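# Reassemble the aquarium canister filter and leave it upright

## Task

Reassemble the aquarium filter: seat both trays fully at the bottom of the canister, fit the rubber ring into the groove on the canister rim, and mount the head so both latches grip the canister with their levers raised. The filter must be left standing upright.

## Robot and tools

Robot: two seven-joint arms, left_arm and right_arm, each ending in a parallel two-finger gripper. A gripper's fingers point along its own +z axis and open and close along its y axis. The reported hand position is the spot between the pads when closed; closed fingertips reach about 19 mm past it, fully open ones about 6 mm.

Frames: the scene frame has its origin at table height, midway between the nominal arm bases, with +z up, +x out across the table and left_arm on the +y side (this has nothing to do with image left or right). Calibrated bases: left_arm at (+0.040, +0.402, +0.031) m, quat_wxyz (+1.000, 0, 0, +0.014); right_arm at (+0.026, -0.389, +0.031) m, quat_wxyz (+1.000, 0, 0, +0.011). Every hand pose, velocity, Hand target and wrist-camera pose an arm reports, and every offset you send it, uses that arm's own base frame. Fixed cameras and the table use the scene frame. Reported poses may be off by a few centimetres, more at long reach.

The 16-number row, used by execute_actions and move: numbers 1-8 are left_arm dx, dy, dz, rx, ry, rz, gripper position, gripper speed; numbers 9-16 are the same eight for right_arm. All sit in [-1, 1] and all 16 are always sent. The six pose numbers are an offset, not a pose: a shift from that arm's Hand target at the start of the action or move, along its base axes, with 1.0 = 0.6 m for dx, dy, dz and 1.0 = 180 degrees for the rotation vector rx, ry, rz, turned about the Hand target's position. A translation longer than 1.0 may be shortened. Six zeros re-command the current Hand target. Gripper position is absolute, not an offset: +1 fully open (85 mm), 0 about 45 mm, -1 closed, not linear in between, so check position_measured_pct (about 50 - 50 x position). Gripper speed: -1 about 20 mm/s, 0 about 85, +1 about 150; faster closes grip harder. To leave a gripper unchanged, resend its previous position and speed (0 is a real command).

execute_actions(actions, cameras): actions is a list of actions; each action is a table of up to 15 rows, one row per 1/30 s step, and a short table repeats its last row to fill 15 steps. Every row in an action counts from the Hand target at that action's start, and every new action starts from the current Hand target, so a repeated offset adds again. An empty list returns full state and images. cameras: names, ["all"], or [].

move(target, speed, blend, blocking, cameras): target is one 16-number row or a list of up to 15; every row counts from the Hand targets at the move's start, not from the previous row. Paths are straight, end together and are capped at 10 s. speed in m/s, 0.002 to 0.5 (default 0.25), one value or one per target; rotation is capped. blend in metres rounds corners; 0 stops at each target. blocking=false returns early while the move continues. The result adds a move: line with the ending (done, off_target, moving, held, fault) and limits (paced = pose clipped, held = steps withheld). Moves do not avoid obstacles or the other arm.

wait(seconds 0 to 10) lets the scene run on. stop brakes a running move; fingers keep going. zoom_image(camera, region [x0, y0, x1, y1] in pixels, each side at most 504) enlarges part of the latest image. clear_fault(arm) clears a reported torque fault. finished_scene(scene) ends the scene with its current number; it cannot be undone.

Cameras: cam_head_left, cam_head_right, cam_high, cam_low, cam_left_wrist, cam_right_wrist, each 896x504.

Results: end_effector_position (m) and end_effector_quat_wxyz per arm in its base frame; Hand target (your last command after clipping, the origin of the next offsets); Tool commands; position_measured_pct; object_status (0 moving, 1 blocked opening, 2 stopped on an object before the requested position = firm grip, 3 reached the position or pads met = empty or soft grip); motor_current_ma (around 1000 on a firm hold, near 0 in air); joint positions, velocities and torques; Flange force along gripper axes (includes held weight; dropped after calls that send rows); Wrist depth as a 7x7 grid of distances in mm (164 to 4000, - = no value); step readings of hand position in action calls.

Control notes: each step, commanded orientation is limited to 32 degrees from the measured one, so large turns take several commands and may swing the elbow. Grippers often stop short of the Hand target; resend the gap as an offset. Arms are stiff: a target a few millimetres beyond firm contact pushes hard, and to end a push command the target back behind the gripper. To grip, close to a position narrower than the part; to release, open a few millimetres wider than it.

Avoid: dropping parts or releasing moving ones, letting anything fall or leave the table, slamming or hitting, strong pushes, twisting or pulling hard on a held part, heavy grips on parts still resting on something, fast swings of loads, and any contact between the two arms or closing a gripper on the other arm's fingers. Torque limits are 104.5 N m for the first four joints and 51.3 N m for the last three; exceeding them stops the arm until clear_fault. Holding loads or pushing at unreachable poses heats motors: MOTOR HOT shows from 60 °C, and at 75 °C the arm sags and stops for a while. Loose parts may occasionally be nudged by outside pushes.

Each tool is called after "Request:" in YAML: its name, and indented under it one key for each argument.

## Session

Scene 1 succeeded. Now scene 2.

Request:
execute_actions:
  actions: []

Scene clock: 0.00 s.
left_arm: end_effector_position=(+0.8497, -0.3037, +0.1203) position_measured_pct=0.0 object_status=3 motor_current_ma=0 end_effector_quat_wxyz=(+0.332, +0.835, +0.104, +0.426) | right_arm: end_effector_position=(+0.5565, -0.1654, +0.3112) position_measured_pct=0.0 object_status=3 motor_current_ma=0 end_effector_quat_wxyz=(-0.107, +0.686, +0.602, +0.394)
Joint positions: left_arm=[0.583 1.324 -0.92 1.085 -0.763 -0.756 0.621] | right_arm=[0.61 0.665 0.082 1.223 -0.898 1.439 0.76]
Joint velocities: within noise
Joint torques (N m): no reading
Flange force (N): no reading
Wrist depth (mm): cam_left_wrist=[1900 2351 2493 2483 2240 2232 2580 / 1754 2072 2590 2590 2351 2631 2751 / 1609 1878 2294 2695 2098 2858 2895 / 1507 1787 2078 2368 2521 3055 3041 / 1411 1641 1916 2255 2833 3128 3282 / 293 1500 1740 2092 2493 3234 3435 / 272 310 366 1857 2263 2908 3299] | cam_right_wrist=[742 800 867 949 1047 3157 3349 / 684 732 784 857 927 2774 3157 / 634 677 725 778 846 2521 2751 / 590 625 665 714 766 2255 2474 / 539 484 615 658 703 749 2248 / 500 488 546 611 652 696 2046 / 480 484 534 573 604 643 1884]
Hand target: left_arm +0.8497, -0.3037, +0.1203; +0.332, +0.835, +0.104, +0.426 | right_arm +0.5565, -0.1654, +0.3112; -0.107, +0.686, +0.602, +0.394
Tool commands: left_gripper/position=+1.0 left_gripper/speed=+1.0 right_gripper/position=+1.0 right_gripper/speed=+1.0

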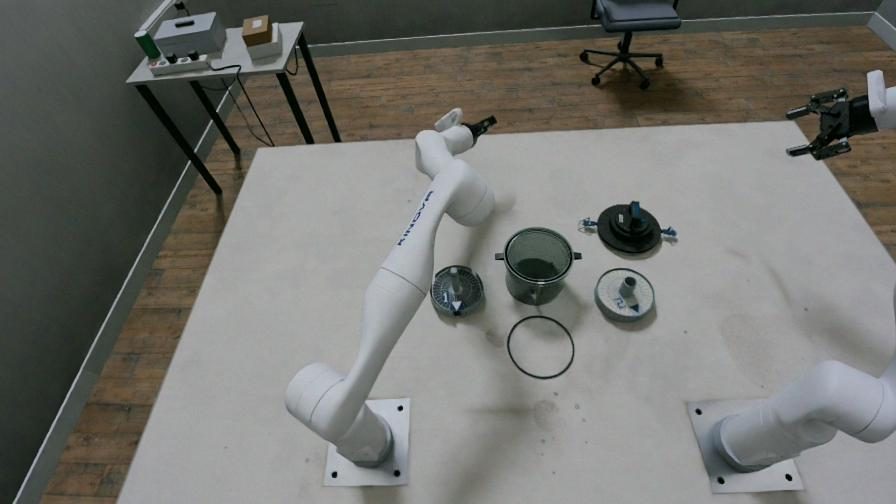

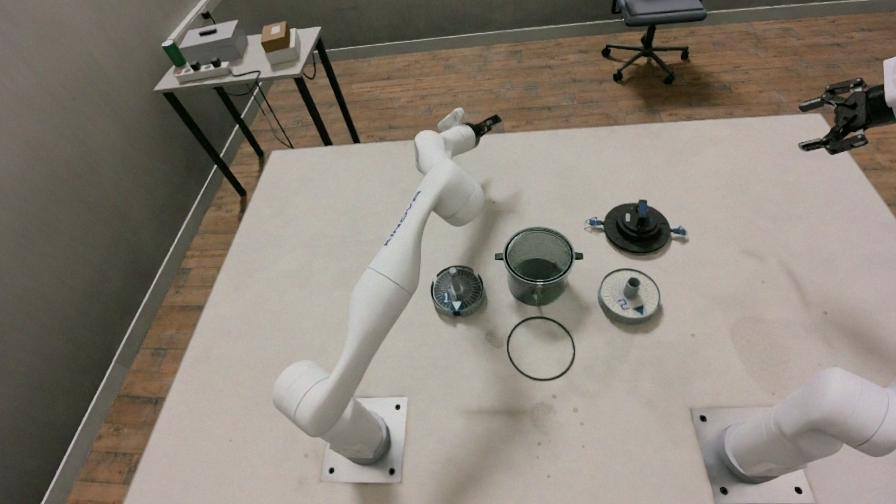

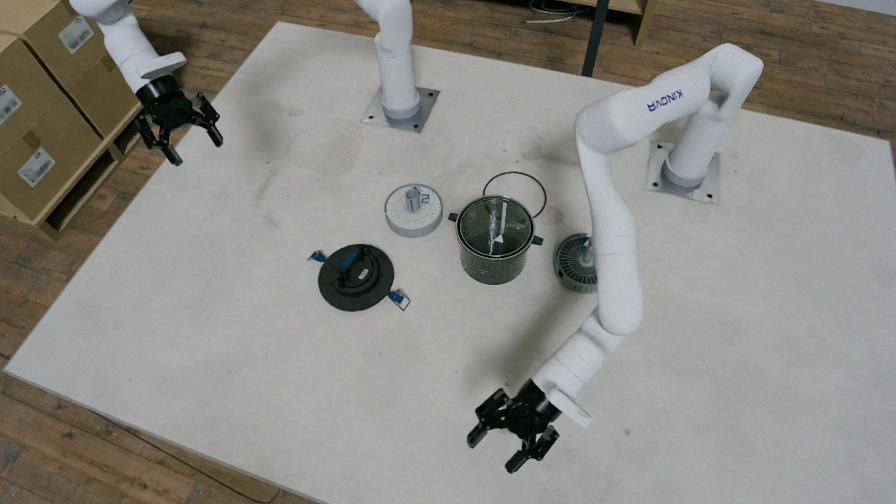

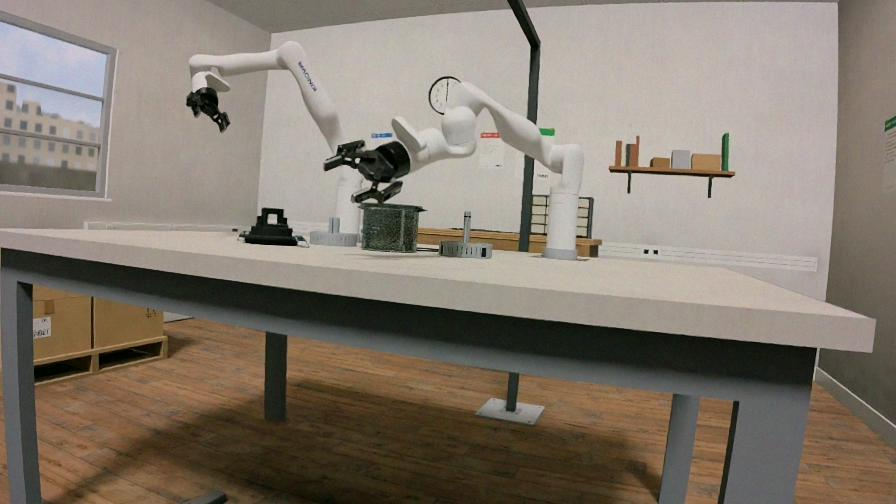

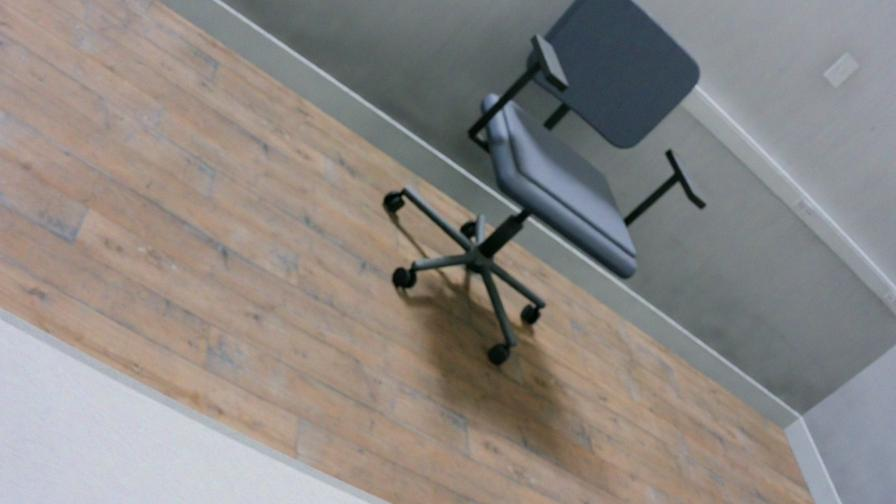

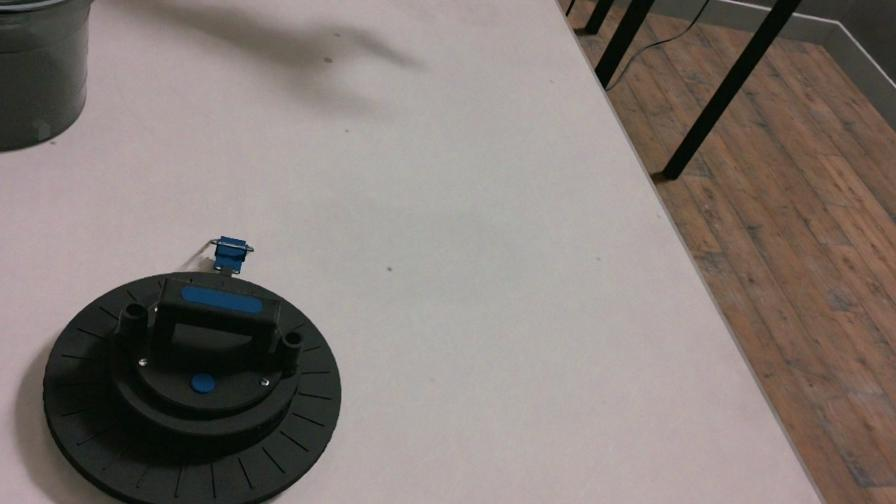

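Request:
move:
  target: [0,0,0.4,0,0,0,1,1,0,0,0.1,0,0,0,1,1]
  speed: 0.2
  cameras: ["cam_high","cam_low"]

Scene clock: 9.77 s.
left_arm: end_effector_position=(+0.8497, -0.3037, +0.3603) position_measured_pct=0.0 object_status=3 motor_current_ma=0 end_effector_quat_wxyz=(+0.332, +0.835, +0.104, +0.426) | right_arm: end_effector_position=(+0.5565, -0.1654, +0.3712) position_measured_pct=0.0 object_status=3 motor_current_ma=0 end_effector_quat_wxyz=(-0.107, +0.686, +0.602, +0.394)
Joint positions: left_arm=[0.57 1.022 -1.039 0.9 -1.347 -0.801 1.221] | right_arm=[0.608 0.629 0.091 1.093 -0.89 1.549 0.634]
Joint torques (N m): left_arm=[0.95 -28.06 -4.52 -5.77 1.86 1.11 -0.02] | right_arm=[0.29 -20.62 -0.73 -9.27 -2.15 0.61 -0.08]
Flange force (N): left_arm=[10.6 3.0 11.4] | right_arm=[0.6 -3.5 2.3]
Wrist depth (mm): cam_left_wrist=[2302 2447 2447 2502 2335 2560 2560 / 2146 2456 2600 2590 2343 2706 2740 / 1973 2310 2684 2310 2474 2883 2973 / 1812 2105 2465 2232 2402 3055 3070 / 1670 1927 2255 2474 3098 3299 3332 / 1594 1797 2105 2368 3070 3546 3490 / 1480 1679 1916 2255 2717 3603 3418] | cam_right_wrist=[810 902 975 1071 2908 3250 3400 / 767 826 883 962 1051 2883 3250 / 713 760 808 876 940 2600 2921 / 667 704 745 805 866 2394 2590 / 621 645 695 740 794 2174 2326 / 568 530 644 686 731 777 2125 / 533 525 596 641 680 719 1985]
Hand target: left_arm +0.8497, -0.3037, +0.3603; +0.332, +0.835, +0.104, +0.426 | right_arm +0.5565, -0.1654, +0.3712; -0.107, +0.686, +0.602, +0.394
Off the commanded pose: left_arm 0.000 m, 0 deg | right_arm 0.000 m, 0 deg.
move: done
Images, in order (width x height): cam_high 896x504, cam_low 896x504.

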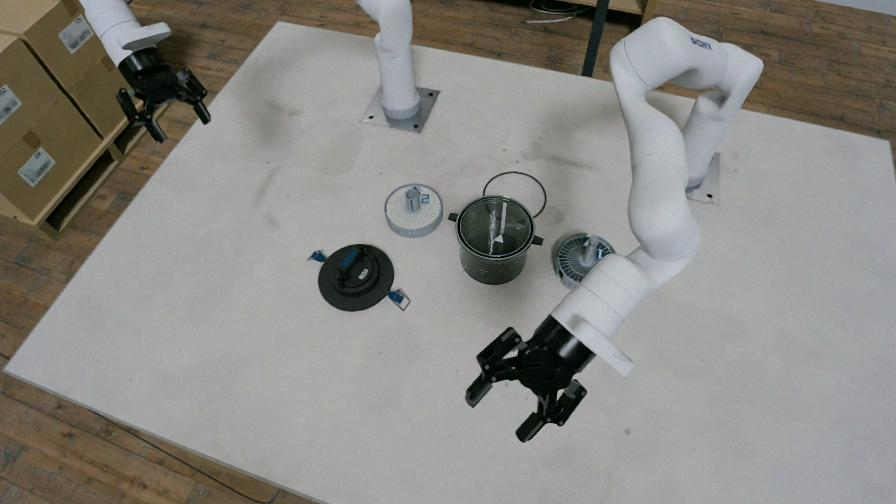

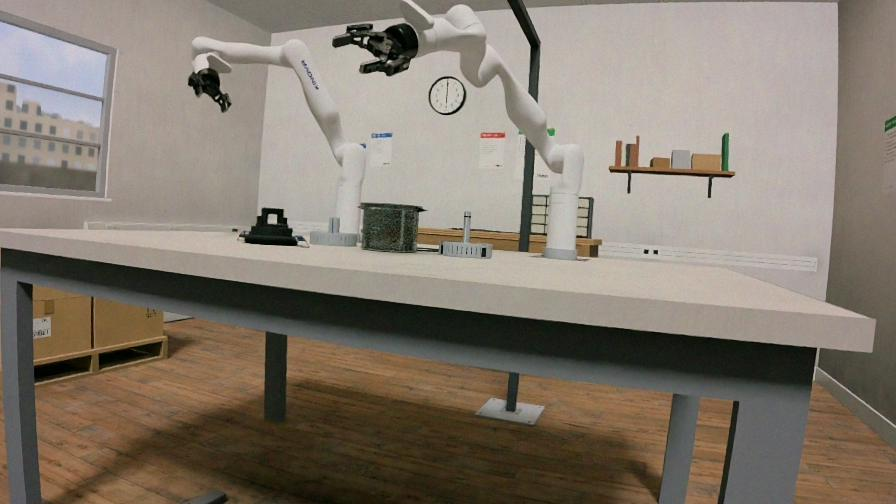

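Request:
zoom_image:
  camera: "cam_high"
  region: [300, 150, 620, 320]

Request:
zoom_image:
  camera: "cam_head_left"
  region: [420, 180, 700, 390]

Scaled by 1.575 from the camera's 896x504 image, which has a finer 1280x720 frame.

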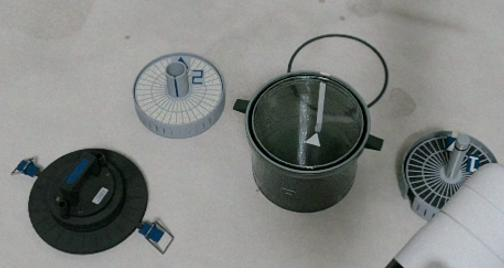

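This scene's latest camera images include none from cam_head_left. They are from: cam_high, cam_low. cam_head_left's image comes with the result of a call that names it in "cameras".

Request:
move:
  target: [-0.895,0.0878,-0.1,0.224,0.2875,-0.07,1,1,-0.364,0.5957,-0.12,-0.2906,-0.079,0.506,1,1]
  speed: 0.25
  cameras: ["all"]

Scene clock: 51.13 s.
left_arm: end_effector_position=(+0.3127, -0.2510, +0.3003) position_measured_pct=0.0 object_status=3 motor_current_ma=0 end_effector_quat_wxyz=(+0.000, +1.000, +0.000, -0.001) | right_arm: end_effector_position=(+0.3381, +0.1920, +0.2992) position_measured_pct=0.0 object_status=3 motor_current_ma=0 end_effector_quat_wxyz=(+0.000, +0.000, +1.000, +0.000)
Joint positions: left_arm=[1.525 0.607 -1.51 1.573 -2.536 -1.536 1.574] | right_arm=[-0.322 0.219 -0.322 1.635 0.071 1.3 0.914]
Joint torques (N m): left_arm=[0.85 -13.06 -4.57 -5.64 0.06 0 -0.02] | right_arm=[0.27 -12.43 -0.64 -9.17 -0.02 0.25 0.11]
Flange force (N): left_arm=[7.0 3.5 -4.5] | right_arm=[2.2 -0.5 2.1]
Wrist depth (mm): cam_left_wrist=[477 476 476 475 476 475 474 / 477 476 477 474 476 476 476 / 479 477 448 473 475 474 475 / 478 476 447 448 476 474 474 / 478 475 446 444 475 475 471 / 478 475 454 473 475 474 473 / 476 474 475 475 473 473 472] | cam_right_wrist=[480 478 478 476 474 473 473 / 479 478 476 475 474 474 471 / 480 478 477 474 473 472 471 / 478 477 475 474 473 472 471 / 477 477 444 442 472 471 470 / 478 476 444 442 472 472 469 / 476 476 444 442 472 471 468]
Hand target: left_arm +0.3127, -0.2511, +0.3003; +0.000, +1.000, +0.000, -0.001 | right_arm +0.3381, +0.1920, +0.2992; +0.000, +0.000, +1.000, +0.000
Off the commanded pose: left_arm 0.000 m, 0 deg | right_arm 0.000 m, 0 deg.
move: done

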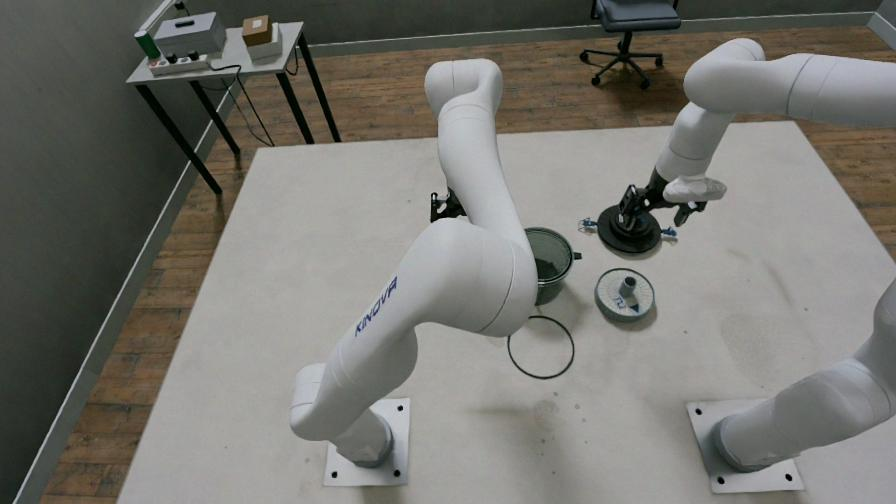

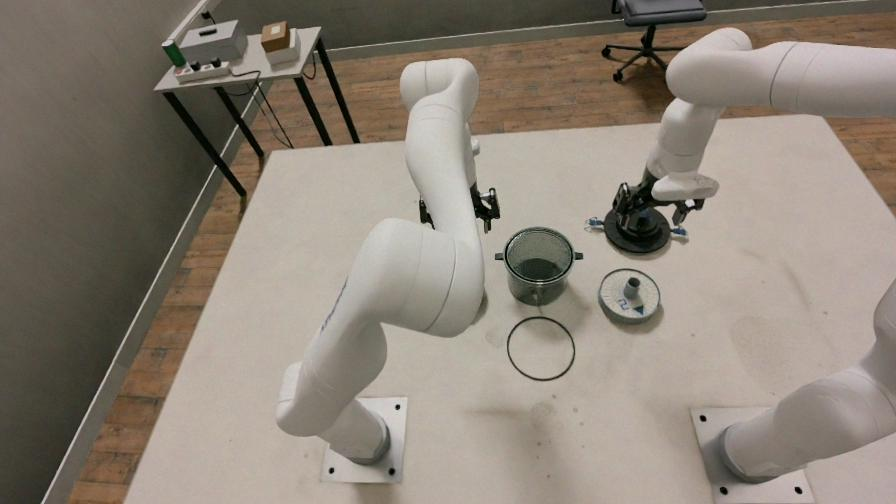

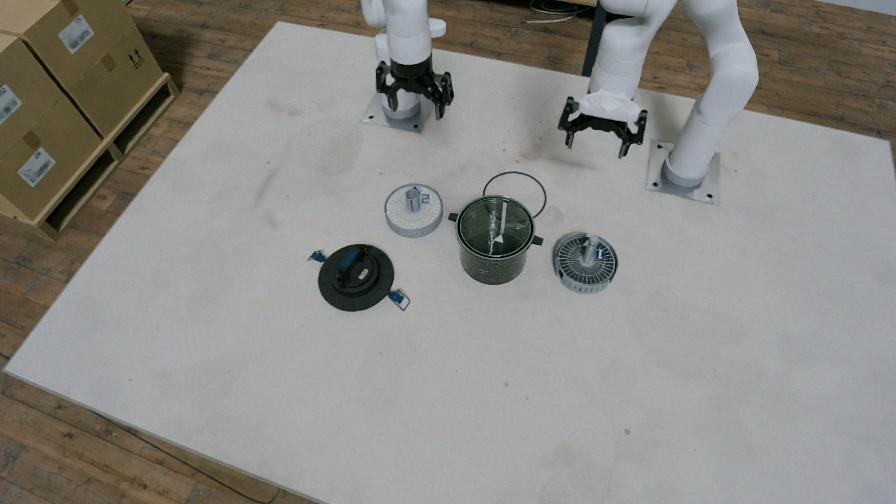

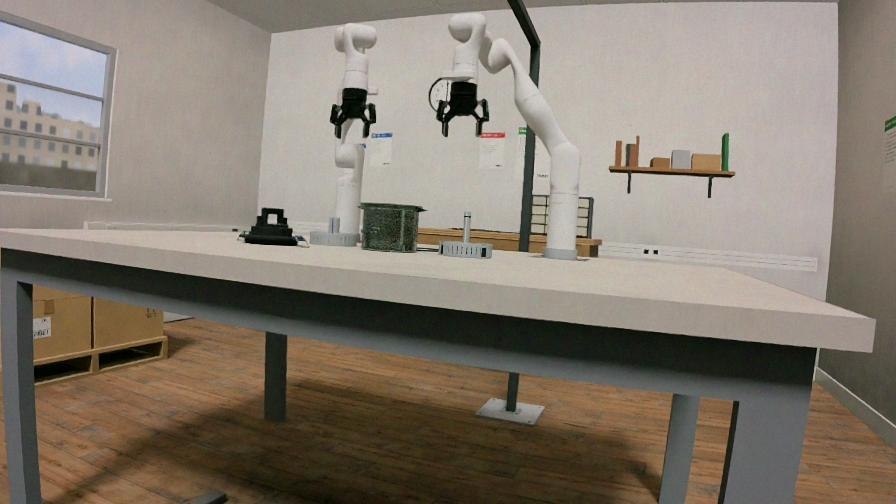

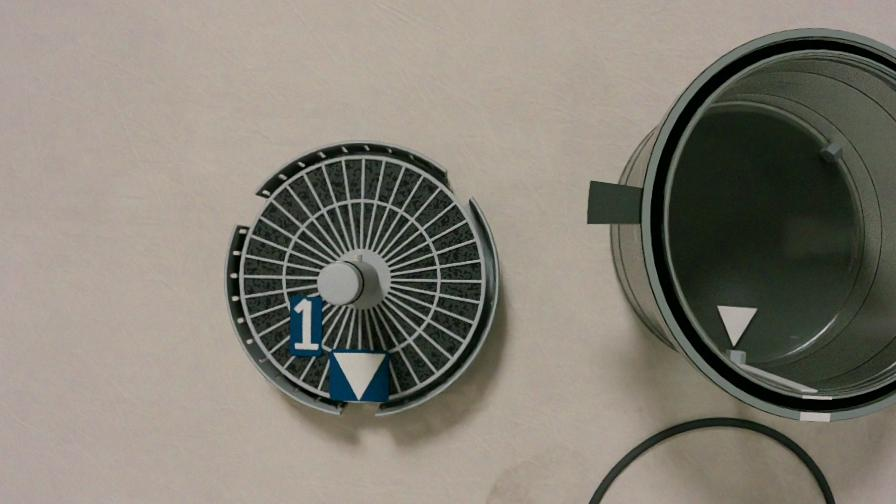

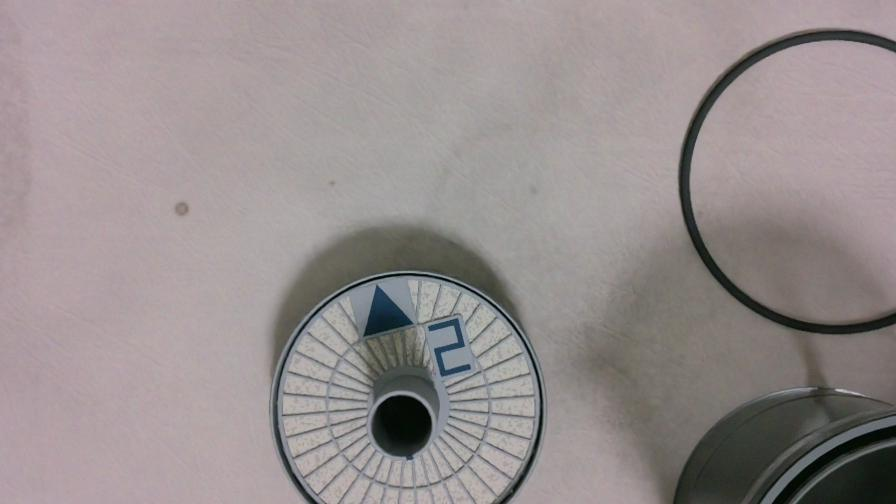

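Request:
move:
  target:
    - [0.04,0.04,0,0,0,0.5,0,0,0.016,-0.024,0,0,0,0.03,0,0]
    - [0.0768,0.0775,0,0,0,1.0,0,0,0.0332,-0.0483,0,0,0,0.061,0,0]
  speed: 0.3
  blend: [0.05,0]
  cameras: ["cam_left_wrist","cam_right_wrist","cam_high"]

Scene clock: 108.70 s.
left_arm: end_effector_position=(+0.3588, -0.2045, +0.3003) position_measured_pct=49.8 object_status=3 motor_current_ma=0 end_effector_quat_wxyz=(+0.001, +0.000, +1.000, +0.000) | right_arm: end_effector_position=(+0.3580, +0.1630, +0.2992) position_measured_pct=49.8 object_status=3 motor_current_ma=0 end_effector_quat_wxyz=(+0.000, -0.095, +0.995, +0.000)
Joint positions: left_arm=[1.215 1.105 -2.107 1.543 -2.086 -2.058 4.124] | right_arm=[-0.236 0.229 -0.321 1.621 0.075 1.303 1.193]
Joint torques (N m): left_arm=[0.95 -17.22 -6.51 -2.06 0.03 -0.1 -0.05] | right_arm=[0.38 -12.77 -0.64 -9.21 0.07 0.22 -0.09]
Flange force (N): left_arm=[-6.4 -2.4 -4.5] | right_arm=[2.1 -0.1 2.2]
Wrist depth (mm): cam_left_wrist=[474 477 477 477 478 476 478 / 475 476 477 477 476 477 478 / 475 474 476 474 474 476 476 / 474 472 475 447 475 477 474 / 473 474 473 445 474 476 477 / 473 473 446 445 450 474 476 / 471 473 473 444 473 474 476] | cam_right_wrist=[479 478 477 476 474 473 473 / 479 478 477 476 474 473 472 / 478 477 476 475 474 473 471 / 479 478 475 443 474 472 472 / 478 476 476 443 443 472 470 / 477 477 473 443 442 471 469 / 476 476 475 442 471 471 469]
Hand target: left_arm +0.3588, -0.2045, +0.3003; +0.001, +0.000, +1.000, +0.000 | right_arm +0.3580, +0.1630, +0.2992; +0.000, -0.095, +0.995, +0.000
Off the commanded pose: left_arm 0.000 m, 0 deg | right_arm 0.000 m, 0 deg.
move: done
Images, in order (width x height): cam_high 896x504, cam_left_wrist 896x504, cam_right_wrist 896x504.

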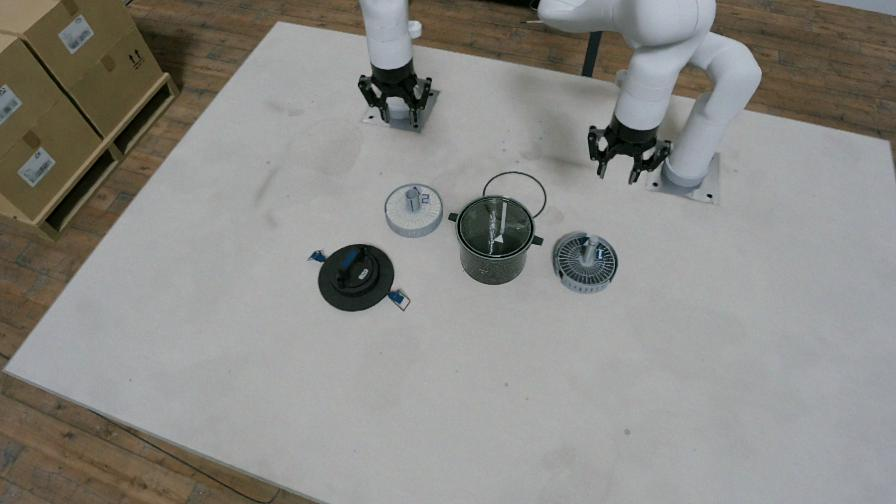

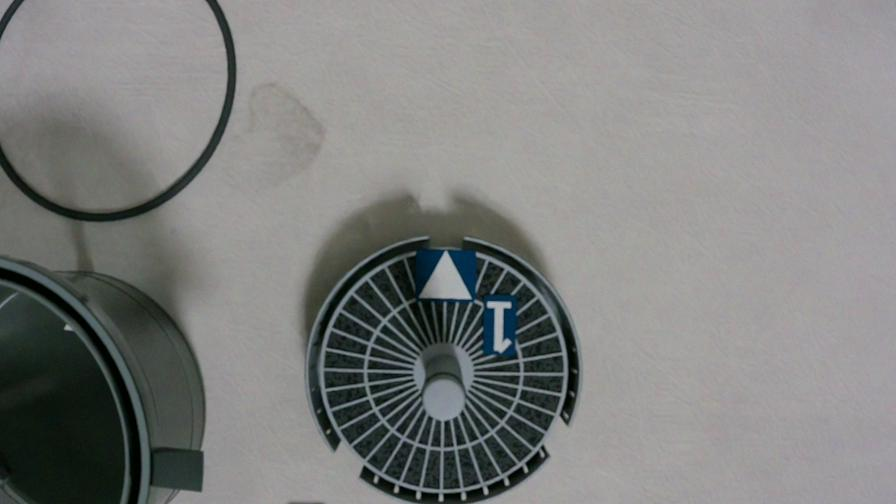

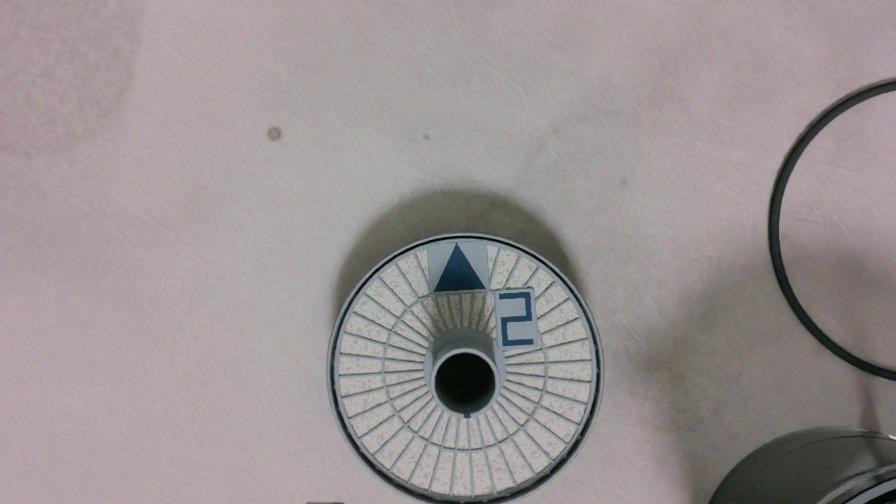

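Request:
move:
  target: [0.0003,-0.0042,-0.3,0,0,-0.0078,0,0,0,-0.0033,0,0,0,0.019,0,0]
  speed: 0.2
  cameras: ["cam_left_wrist","cam_right_wrist"]

Scene clock: 136.17 s.
left_arm: end_effector_position=(+0.3589, -0.2071, +0.1203) position_measured_pct=49.8 object_status=3 motor_current_ma=0 end_effector_quat_wxyz=(+0.001, +0.012, +1.000, +0.000) | right_arm: end_effector_position=(+0.3580, +0.1610, +0.2992) position_measured_pct=49.8 object_status=3 motor_current_ma=0 end_effector_quat_wxyz=(+0.000, -0.125, +0.992, +0.000)
Joint positions: left_arm=[1.251 1.398 -1.922 1.863 -1.845 -1.848 4.006] | right_arm=[-0.225 0.228 -0.329 1.624 0.076 1.303 1.256]
Joint torques (N m): left_arm=[0.97 -17.79 -7.6 -0.52 0.09 -0.07 -0.01] | right_arm=[0.41 -12.72 -0.66 -9.18 0.08 0.22 -0.08]
Flange force (N): left_arm=[-6.8 -1.6 -2.1] | right_arm=[2.0 0.1 2.1]
Wrist depth (mm): cam_left_wrist=[296 297 297 297 298 298 298 / 296 297 296 297 297 297 297 / 296 296 296 296 297 297 297 / 295 296 296 266 297 297 297 / 296 295 268 267 267 296 297 / 295 295 267 266 267 296 296 / 295 295 266 213 267 296 297] | cam_right_wrist=[480 478 477 475 476 474 472 / 479 477 477 475 475 472 472 / 479 477 476 475 475 472 472 / 479 477 476 444 473 471 472 / 478 477 476 443 442 471 470 / 477 476 475 443 441 472 470 / 476 476 474 444 472 471 471]
Hand target: left_arm +0.3590, -0.2071, +0.1203; +0.001, +0.012, +1.000, +0.000 | right_arm +0.3580, +0.1610, +0.2992; +0.000, -0.125, +0.992, +0.000
Off the commanded pose: left_arm 0.000 m, 0 deg | right_arm 0.000 m, 0 deg.
move: done
Images, in order (width x height): cam_left_wrist 896x504, cam_right_wrist 896x504.

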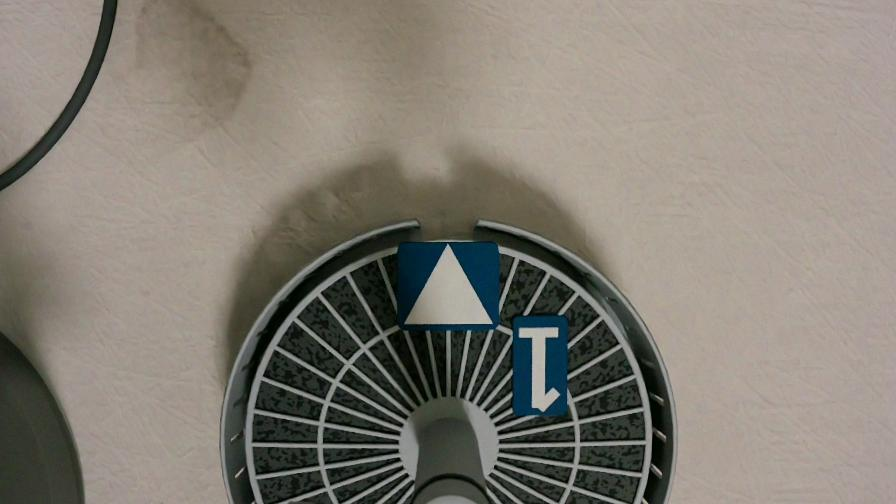

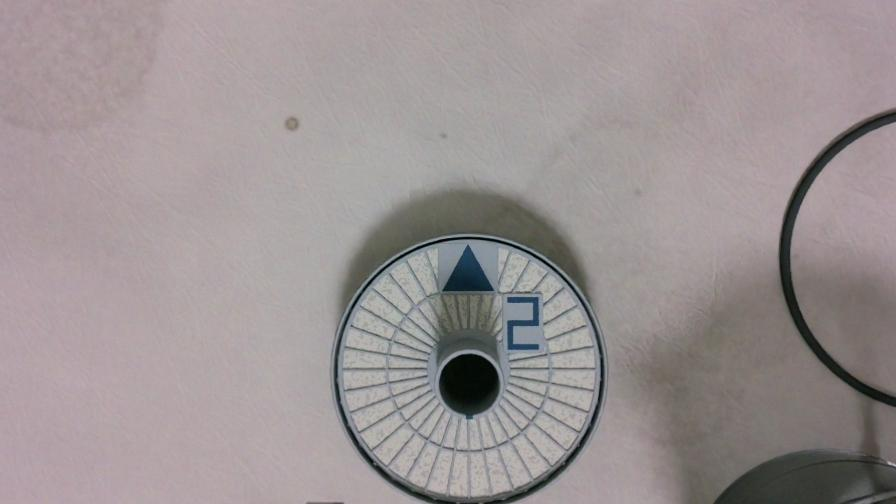

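Request:
move:
  target:
    - [0,0,-0.0728,0,0,0,0,0,0,0,-0.434,0,0,0,0,0]
  speed: 0.15
  cameras: ["cam_right_wrist","cam_low"]

Scene clock: 149.67 s.
left_arm: end_effector_position=(+0.3589, -0.2071, +0.0766) position_measured_pct=49.8 object_status=3 motor_current_ma=0 end_effector_quat_wxyz=(+0.001, +0.012, +1.000, -0.001) | right_arm: end_effector_position=(+0.3580, +0.1611, +0.0388) position_measured_pct=49.8 object_status=3 motor_current_ma=0 end_effector_quat_wxyz=(+0.000, -0.125, +0.992, +0.000)
Joint positions: left_arm=[1.254 1.472 -1.86 1.907 -1.762 -1.808 3.998] | right_arm=[-0.319 0.628 -0.233 2.027 0.279 0.516 1.069]
Joint torques (N m): left_arm=[0.91 -17.76 -7.61 0.13 0.03 -0.09 -0.01] | right_arm=[0.33 -15.69 -1.02 -4.91 0.05 0.24 -0.05]
Flange force (N): left_arm=[-6.7 -1.6 -1.7] | right_arm=[3.1 0.3 1.1]
Wrist depth (mm): cam_left_wrist=[253 253 253 254 254 254 254 / 252 253 253 253 253 254 254 / 253 253 253 253 253 254 253 / 252 253 250 223 224 254 254 / 252 252 223 223 224 253 253 / 251 252 224 223 223 232 253 / 251 223 222 222 224 230 253] | cam_right_wrist=[218 217 216 216 215 215 214 / 217 217 216 215 215 215 214 / 217 216 216 215 215 214 214 / 217 217 185 183 183 214 213 / 217 216 185 183 183 183 213 / 217 185 185 184 182 183 213 / 216 185 184 183 182 183 183]
Hand target: left_arm +0.3589, -0.2071, +0.0766; +0.001, +0.012, +1.000, -0.001 | right_arm +0.3580, +0.1610, +0.0388; +0.000, -0.125, +0.992, +0.000
Off the commanded pose: left_arm 0.000 m, 0 deg | right_arm 0.000 m, 0 deg.
move: done
Images, in order (width x height): cam_low 896x504, cam_right_wrist 896x504.

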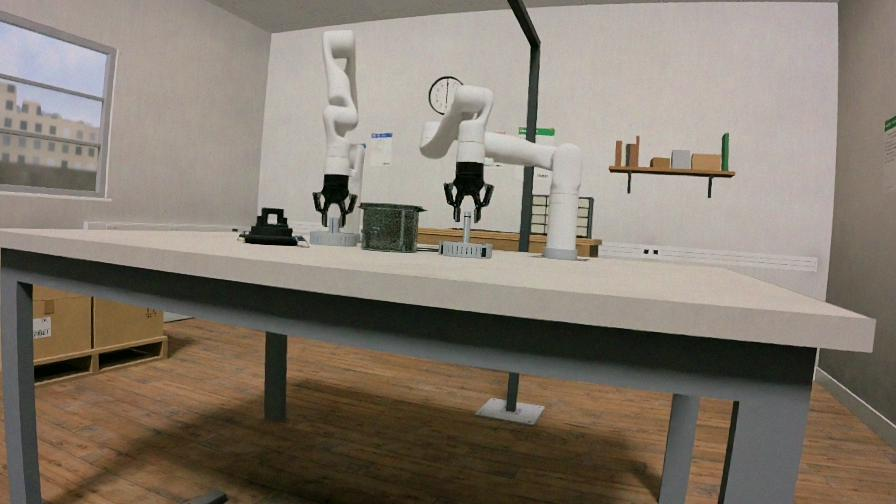

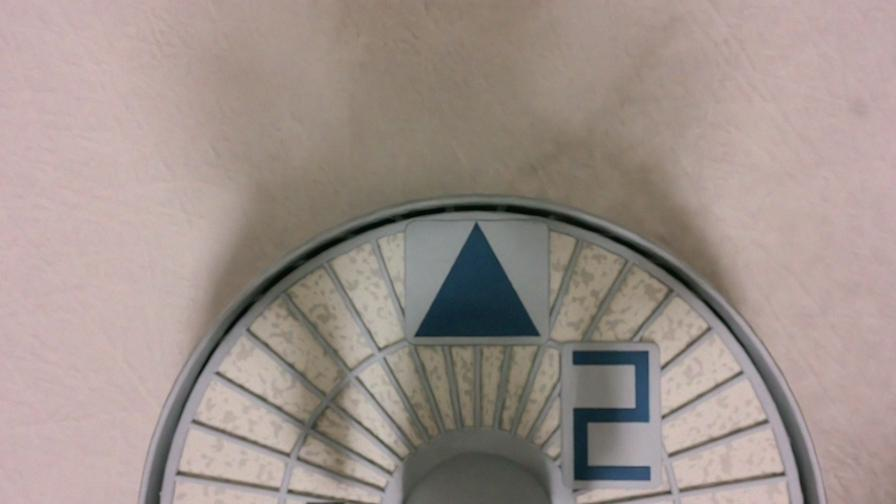

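Request:
move:
  target:
    - [0,0,0,0,0,0,-0.5,-1,-0.001,0.004,0,0,0,0,0,-1]
    - [0,0,0,0,0,0,-0.57,-1,-0.001,0.004,0,0,0,0,-0.22,-1]
    - [0,0,0,0,0,0,-0.61,-1,-0.001,0.004,0,0,0,0,-0.29,-1]
  speed: 0.05
  cameras: ["cam_right_wrist"]

Scene clock: 173.37 s.
left_arm: end_effector_position=(+0.3590, -0.2071, +0.0766) position_measured_pct=79.7 object_status=0 motor_current_ma=460 end_effector_quat_wxyz=(+0.001, +0.012, +1.000, +0.000) | right_arm: end_effector_position=(+0.3574, +0.1634, +0.0388) position_measured_pct=64.1 object_status=0 motor_current_ma=180 end_effector_quat_wxyz=(+0.000, -0.125, +0.992, +0.000)
Joint positions: left_arm=[1.254 1.472 -1.86 1.907 -1.762 -1.808 3.998] | right_arm=[-0.326 0.629 -0.232 2.026 0.278 0.517 1.063]
Joint torques (N m): left_arm=[1.21 -15.38 -5.4 -0.05 0.71 0.19 -0.04] | right_arm=[0.33 -14.68 -0.83 -4.74 0.07 0.11 -0.08]
Flange force (N): left_arm=[-4.8 0.1 -10.5] | right_arm=[3.5 0.2 -1.9]
Wrist depth (mm): cam_left_wrist=[253 254 253 253 253 254 254 / 252 253 253 253 254 254 253 / 253 252 253 253 253 253 254 / 252 253 249 223 250 253 253 / 252 252 224 222 224 253 253 / 252 234 224 224 223 242 253 / 251 224 223 222 224 226 253] | cam_right_wrist=[218 217 216 216 215 215 214 / 217 217 216 216 215 215 214 / 217 217 216 215 215 214 214 / 217 216 185 183 184 214 214 / 216 186 185 183 184 184 213 / 216 185 185 184 182 183 213 / 216 185 184 183 182 183 213]
Hand target: left_arm +0.3590, -0.2071, +0.0766; +0.001, +0.012, +1.000, +0.000 | right_arm +0.3574, +0.1635, +0.0388; +0.000, -0.125, +0.992, +0.000
Off the commanded pose: left_arm 0.000 m, 0 deg | right_arm 0.000 m, 0 deg.
move: done
Images, in order (width x height): cam_right_wrist 896x504.

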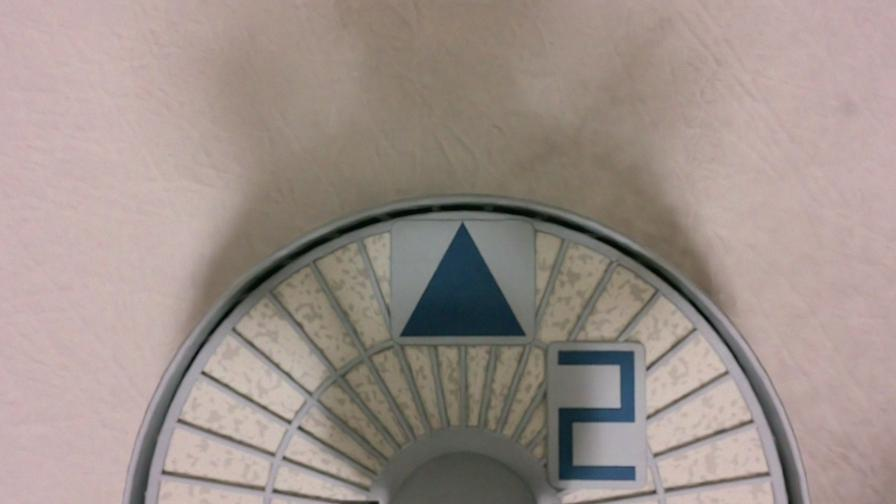

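Request:
move:
  target:
    - [0,0,0.05,0,0,0,-0.61,-1,0,0,0,0,0,0,-0.33,-1]
    - [0,0,0.05,0,0,0,-0.66,-1,0,0,0,0,0,0,-0.33,-1]
    - [0,0,0.3723,0,0,0,-0.66,-1,0,0,0,0,0,0,-0.33,-1]
    - [0.042,-0.335,0.3723,0,0,0.0078,-0.66,-1,0,0,0,0,0,0,-0.33,-1]
  speed: [0.05,0.05,0.15,0.15]
  blend: [0,0,0.03,0]
  cameras: ["cam_left_wrist","cam_high"]

Scene clock: 199.03 s.
left_arm: end_effector_position=(+0.3841, -0.4081, +0.3000) position_measured_pct=80.5 object_status=2 motor_current_ma=1000 end_effector_quat_wxyz=(+0.001, +0.000, +1.000, -0.001) | right_arm: end_effector_position=(+0.3574, +0.1634, +0.0388) position_measured_pct=64.9 object_status=2 motor_current_ma=1000 end_effector_quat_wxyz=(+0.000, -0.125, +0.992, +0.000)
Joint positions: left_arm=[1.249 1.134 -1.936 0.968 -1.763 -2.1 4.859] | right_arm=[-0.326 0.629 -0.232 2.026 0.278 0.517 1.063]
Joint torques (N m): left_arm=[0.97 -23.72 -6 0.16 0.06 -0.12 -0.05] | right_arm=[0.85 -11.33 0.11 -5.18 0.43 -0.86 -0.11]
Flange force (N): left_arm=[-7.7 -6.1 -3.3] | right_arm=[7.2 0.7 -13.0]
Wrist depth (mm): cam_left_wrist=[474 473 474 473 475 475 477 / 471 474 475 474 474 475 475 / 440 474 473 473 474 475 475 / 441 472 250 223 224 472 474 / 441 462 224 222 224 474 474 / 471 224 224 224 223 224 475 / 471 224 224 222 224 224 474] | cam_right_wrist=[218 217 217 216 215 215 214 / 217 217 216 216 215 215 214 / 217 217 216 216 215 214 214 / 217 217 185 183 184 214 213 / 217 186 185 183 184 184 213 / 217 185 185 184 182 183 213 / 216 185 184 183 182 183 213]
Hand target: left_arm +0.3841, -0.4081, +0.3000; +0.001, +0.000, +1.000, +0.000 | right_arm +0.3574, +0.1634, +0.0388; +0.000, -0.125, +0.992, +0.000
Off the commanded pose: left_arm 0.000 m, 0 deg | right_arm 0.000 m, 0 deg.
joint sent to its limit (left arm) — joint 6 (wrist pitch), lower limit. The joint targets still meet the commanded pose.
move: done
Images, in order (width x height): cam_high 896x504, cam_left_wrist 896x504.

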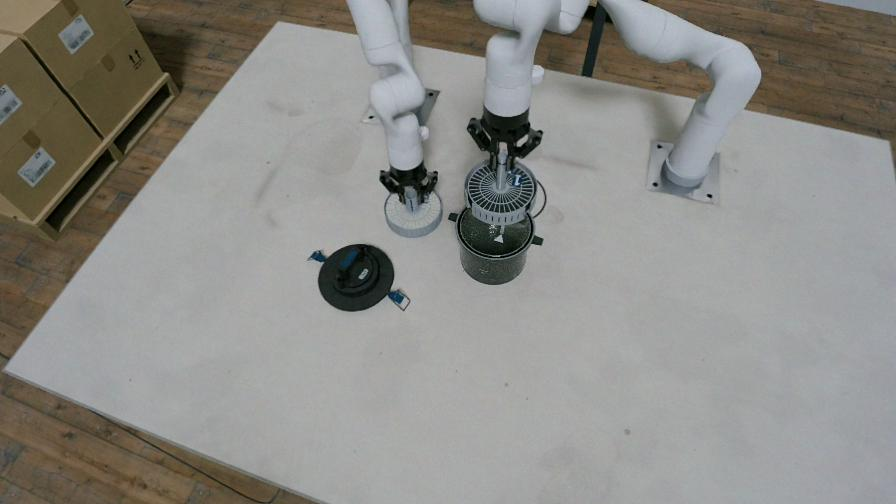

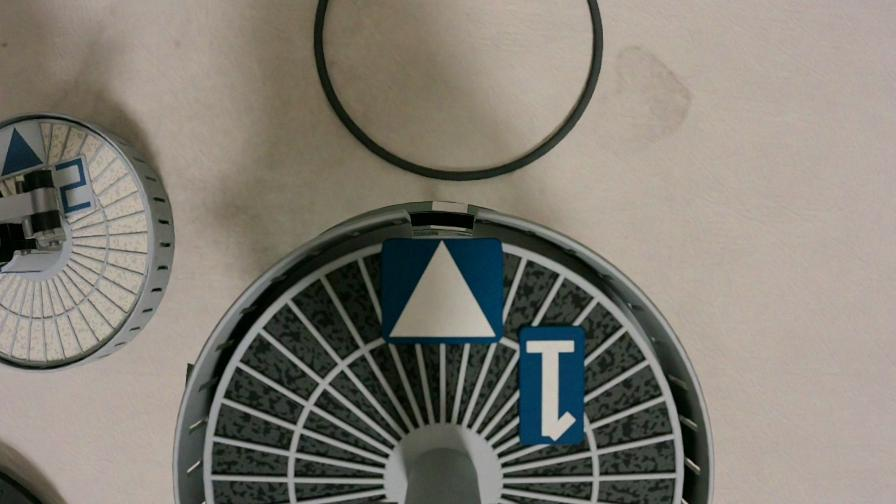

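Request:
move:
  target: [0.0032,-0.0037,-0.13,0,0,-0.0178,-0.66,-1,0,0,0,0,0,0,-0.33,-1]
  speed: 0.08
  cameras: ["cam_left_wrist"]

Scene clock: 243.57 s.
left_arm: end_effector_position=(+0.3861, -0.4103, +0.2220) position_measured_pct=80.5 object_status=2 motor_current_ma=1000 end_effector_quat_wxyz=(+0.001, +0.028, +1.000, -0.001) | right_arm: end_effector_position=(+0.3574, +0.1634, +0.0388) position_measured_pct=64.9 object_status=2 motor_current_ma=1000 end_effector_quat_wxyz=(+0.000, -0.125, +0.992, +0.000)
Joint positions: left_arm=[1.301 1.258 -1.91 1.146 -1.735 -1.998 4.723] | right_arm=[-0.326 0.629 -0.232 2.026 0.278 0.517 1.063]
Joint torques (N m): left_arm=[0.93 -23.89 -7.24 0.58 0.06 -0.18 -0.03] | right_arm=[0.83 -11.39 0.1 -5.17 0.45 -0.88 -0.11]
Flange force (N): left_arm=[-8.3 -6.0 -2.0] | right_arm=[7.0 0.7 -13.0]
Wrist depth (mm): cam_left_wrist=[396 397 397 397 397 399 398 / 397 396 396 396 396 397 398 / 364 396 396 392 397 397 398 / 365 395 224 222 224 397 398 / 364 395 224 222 224 395 397 / 395 224 223 224 222 224 397 / 394 223 224 222 223 224 397] | cam_right_wrist=[218 217 217 216 215 215 214 / 218 217 216 216 215 215 214 / 217 217 216 216 215 214 214 / 217 216 185 183 184 214 214 / 217 186 185 183 184 184 213 / 216 185 185 184 182 183 213 / 216 185 185 183 182 183 213]
Hand target: left_arm +0.3861, -0.4103, +0.2220; +0.001, +0.028, +1.000, -0.001 | right_arm +0.3574, +0.1634, +0.0388; +0.000, -0.125, +0.992, +0.000
Off the commanded pose: left_arm 0.000 m, 0 deg | right_arm 0.000 m, 0 deg.
move: done
Images, in order (width x height): cam_left_wrist 896x504.

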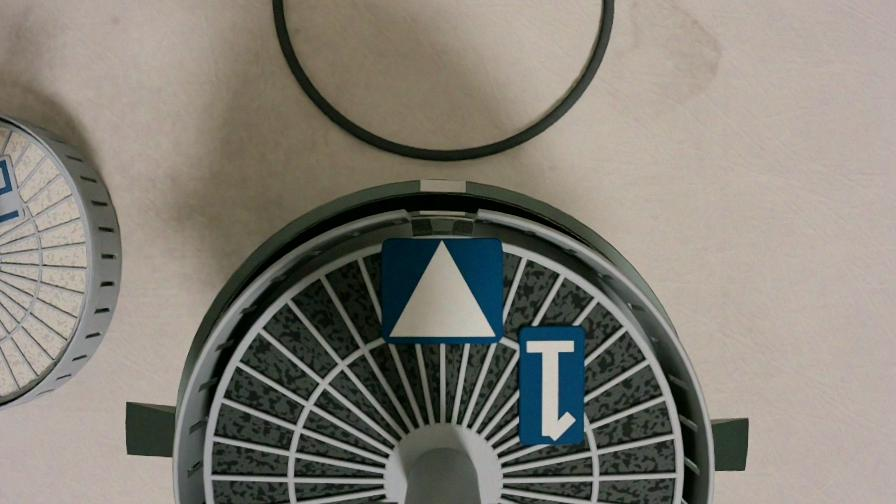

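Request:
move:
  target: [0.0008,-0.004,-0.0167,0,0,-0.0078,-0.66,-1,0,0,0,0,0,0,-0.33,-1]
  speed: 0.05
  cameras: ["cam_left_wrist"]

Request:
zoom_image:
  camera: "cam_left_wrist"
  region: [160, 150, 460, 450]

Request:
zoom_image:
  camera: "cam_left_wrist"
  region: [430, 150, 730, 450]

Scene clock: 268.07 s.
left_arm: end_effector_position=(+0.3865, -0.4127, +0.2120) position_measured_pct=80.5 object_status=2 motor_current_ma=1000 end_effector_quat_wxyz=(+0.001, +0.040, +0.999, -0.001) | right_arm: end_effector_position=(+0.3574, +0.1634, +0.0388) position_measured_pct=64.9 object_status=2 motor_current_ma=1000 end_effector_quat_wxyz=(+0.000, -0.125, +0.992, +0.000)
Joint positions: left_arm=[1.306 1.274 -1.903 1.156 -1.726 -1.984 4.699] | right_arm=[-0.326 0.629 -0.232 2.026 0.278 0.517 1.063]
Joint torques (N m): left_arm=[0.94 -23.82 -7.29 0.5 0.05 -0.2 0.07] | right_arm=[0.86 -11.38 0.08 -5.16 0.4 -0.87 -0.1]
Flange force (N): left_arm=[-7.9 -5.0 -1.7] | right_arm=[7.1 0.8 -12.9]
Wrist depth (mm): cam_left_wrist=[387 385 386 386 387 387 387 / 385 385 385 386 386 388 387 / 363 386 385 384 387 388 388 / 355 385 224 223 224 387 387 / 354 385 224 222 224 386 385 / 384 224 224 224 223 230 387 / 385 224 224 223 224 224 386] | cam_right_wrist=[218 217 217 216 216 215 214 / 217 217 216 216 215 214 214 / 217 217 216 216 215 214 214 / 217 217 185 183 184 214 214 / 217 186 185 183 184 184 213 / 217 185 185 184 182 183 213 / 217 185 184 183 182 183 213]
Hand target: left_arm +0.3865, -0.4127, +0.2120; +0.001, +0.040, +0.999, +0.000 | right_arm +0.3574, +0.1634, +0.0388; +0.000, -0.125, +0.992, +0.000
Off the commanded pose: left_arm 0.000 m, 0 deg | right_arm 0.000 m, 0 deg.
move: done
Images, in order (width x height): cam_left_wrist 896x504.

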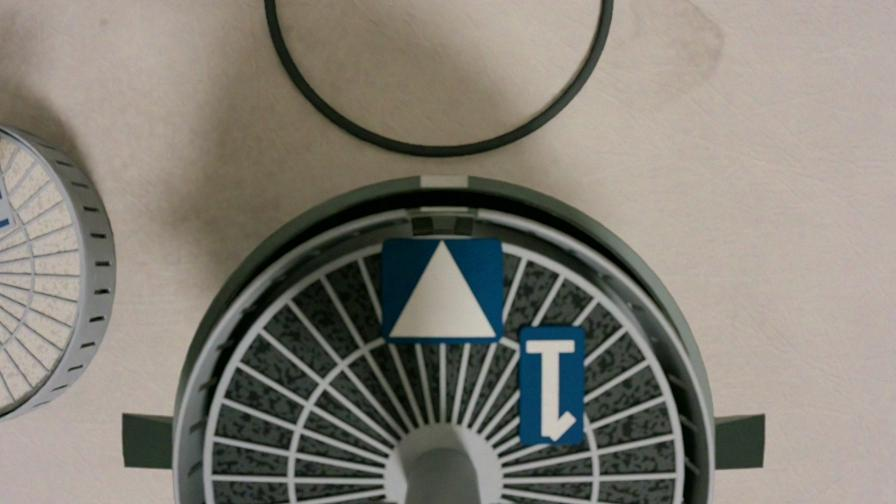

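Scaled by 1.680 from the camera's 896x504 image, which has a finer 1280x720 frame.

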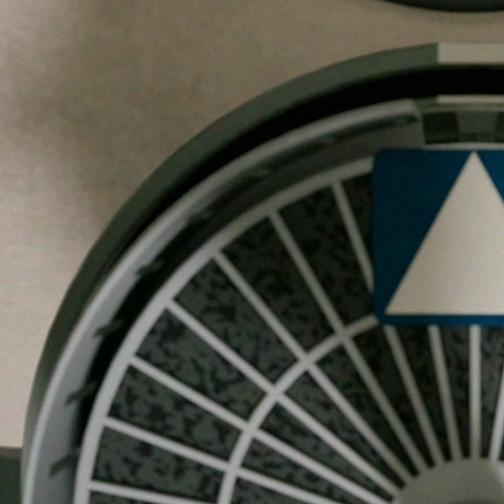

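Scaled by 1.680 from the camera's 896x504 image, which has a finer 1280x720 frame.

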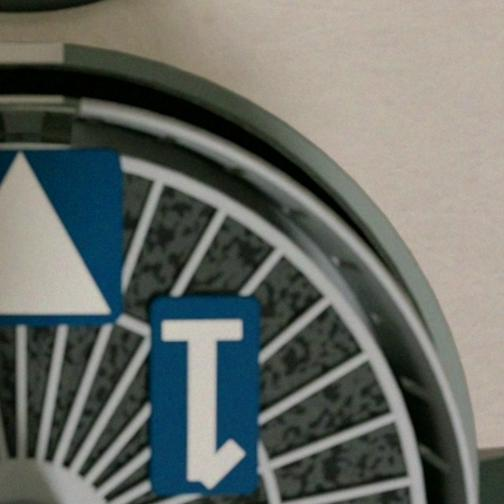

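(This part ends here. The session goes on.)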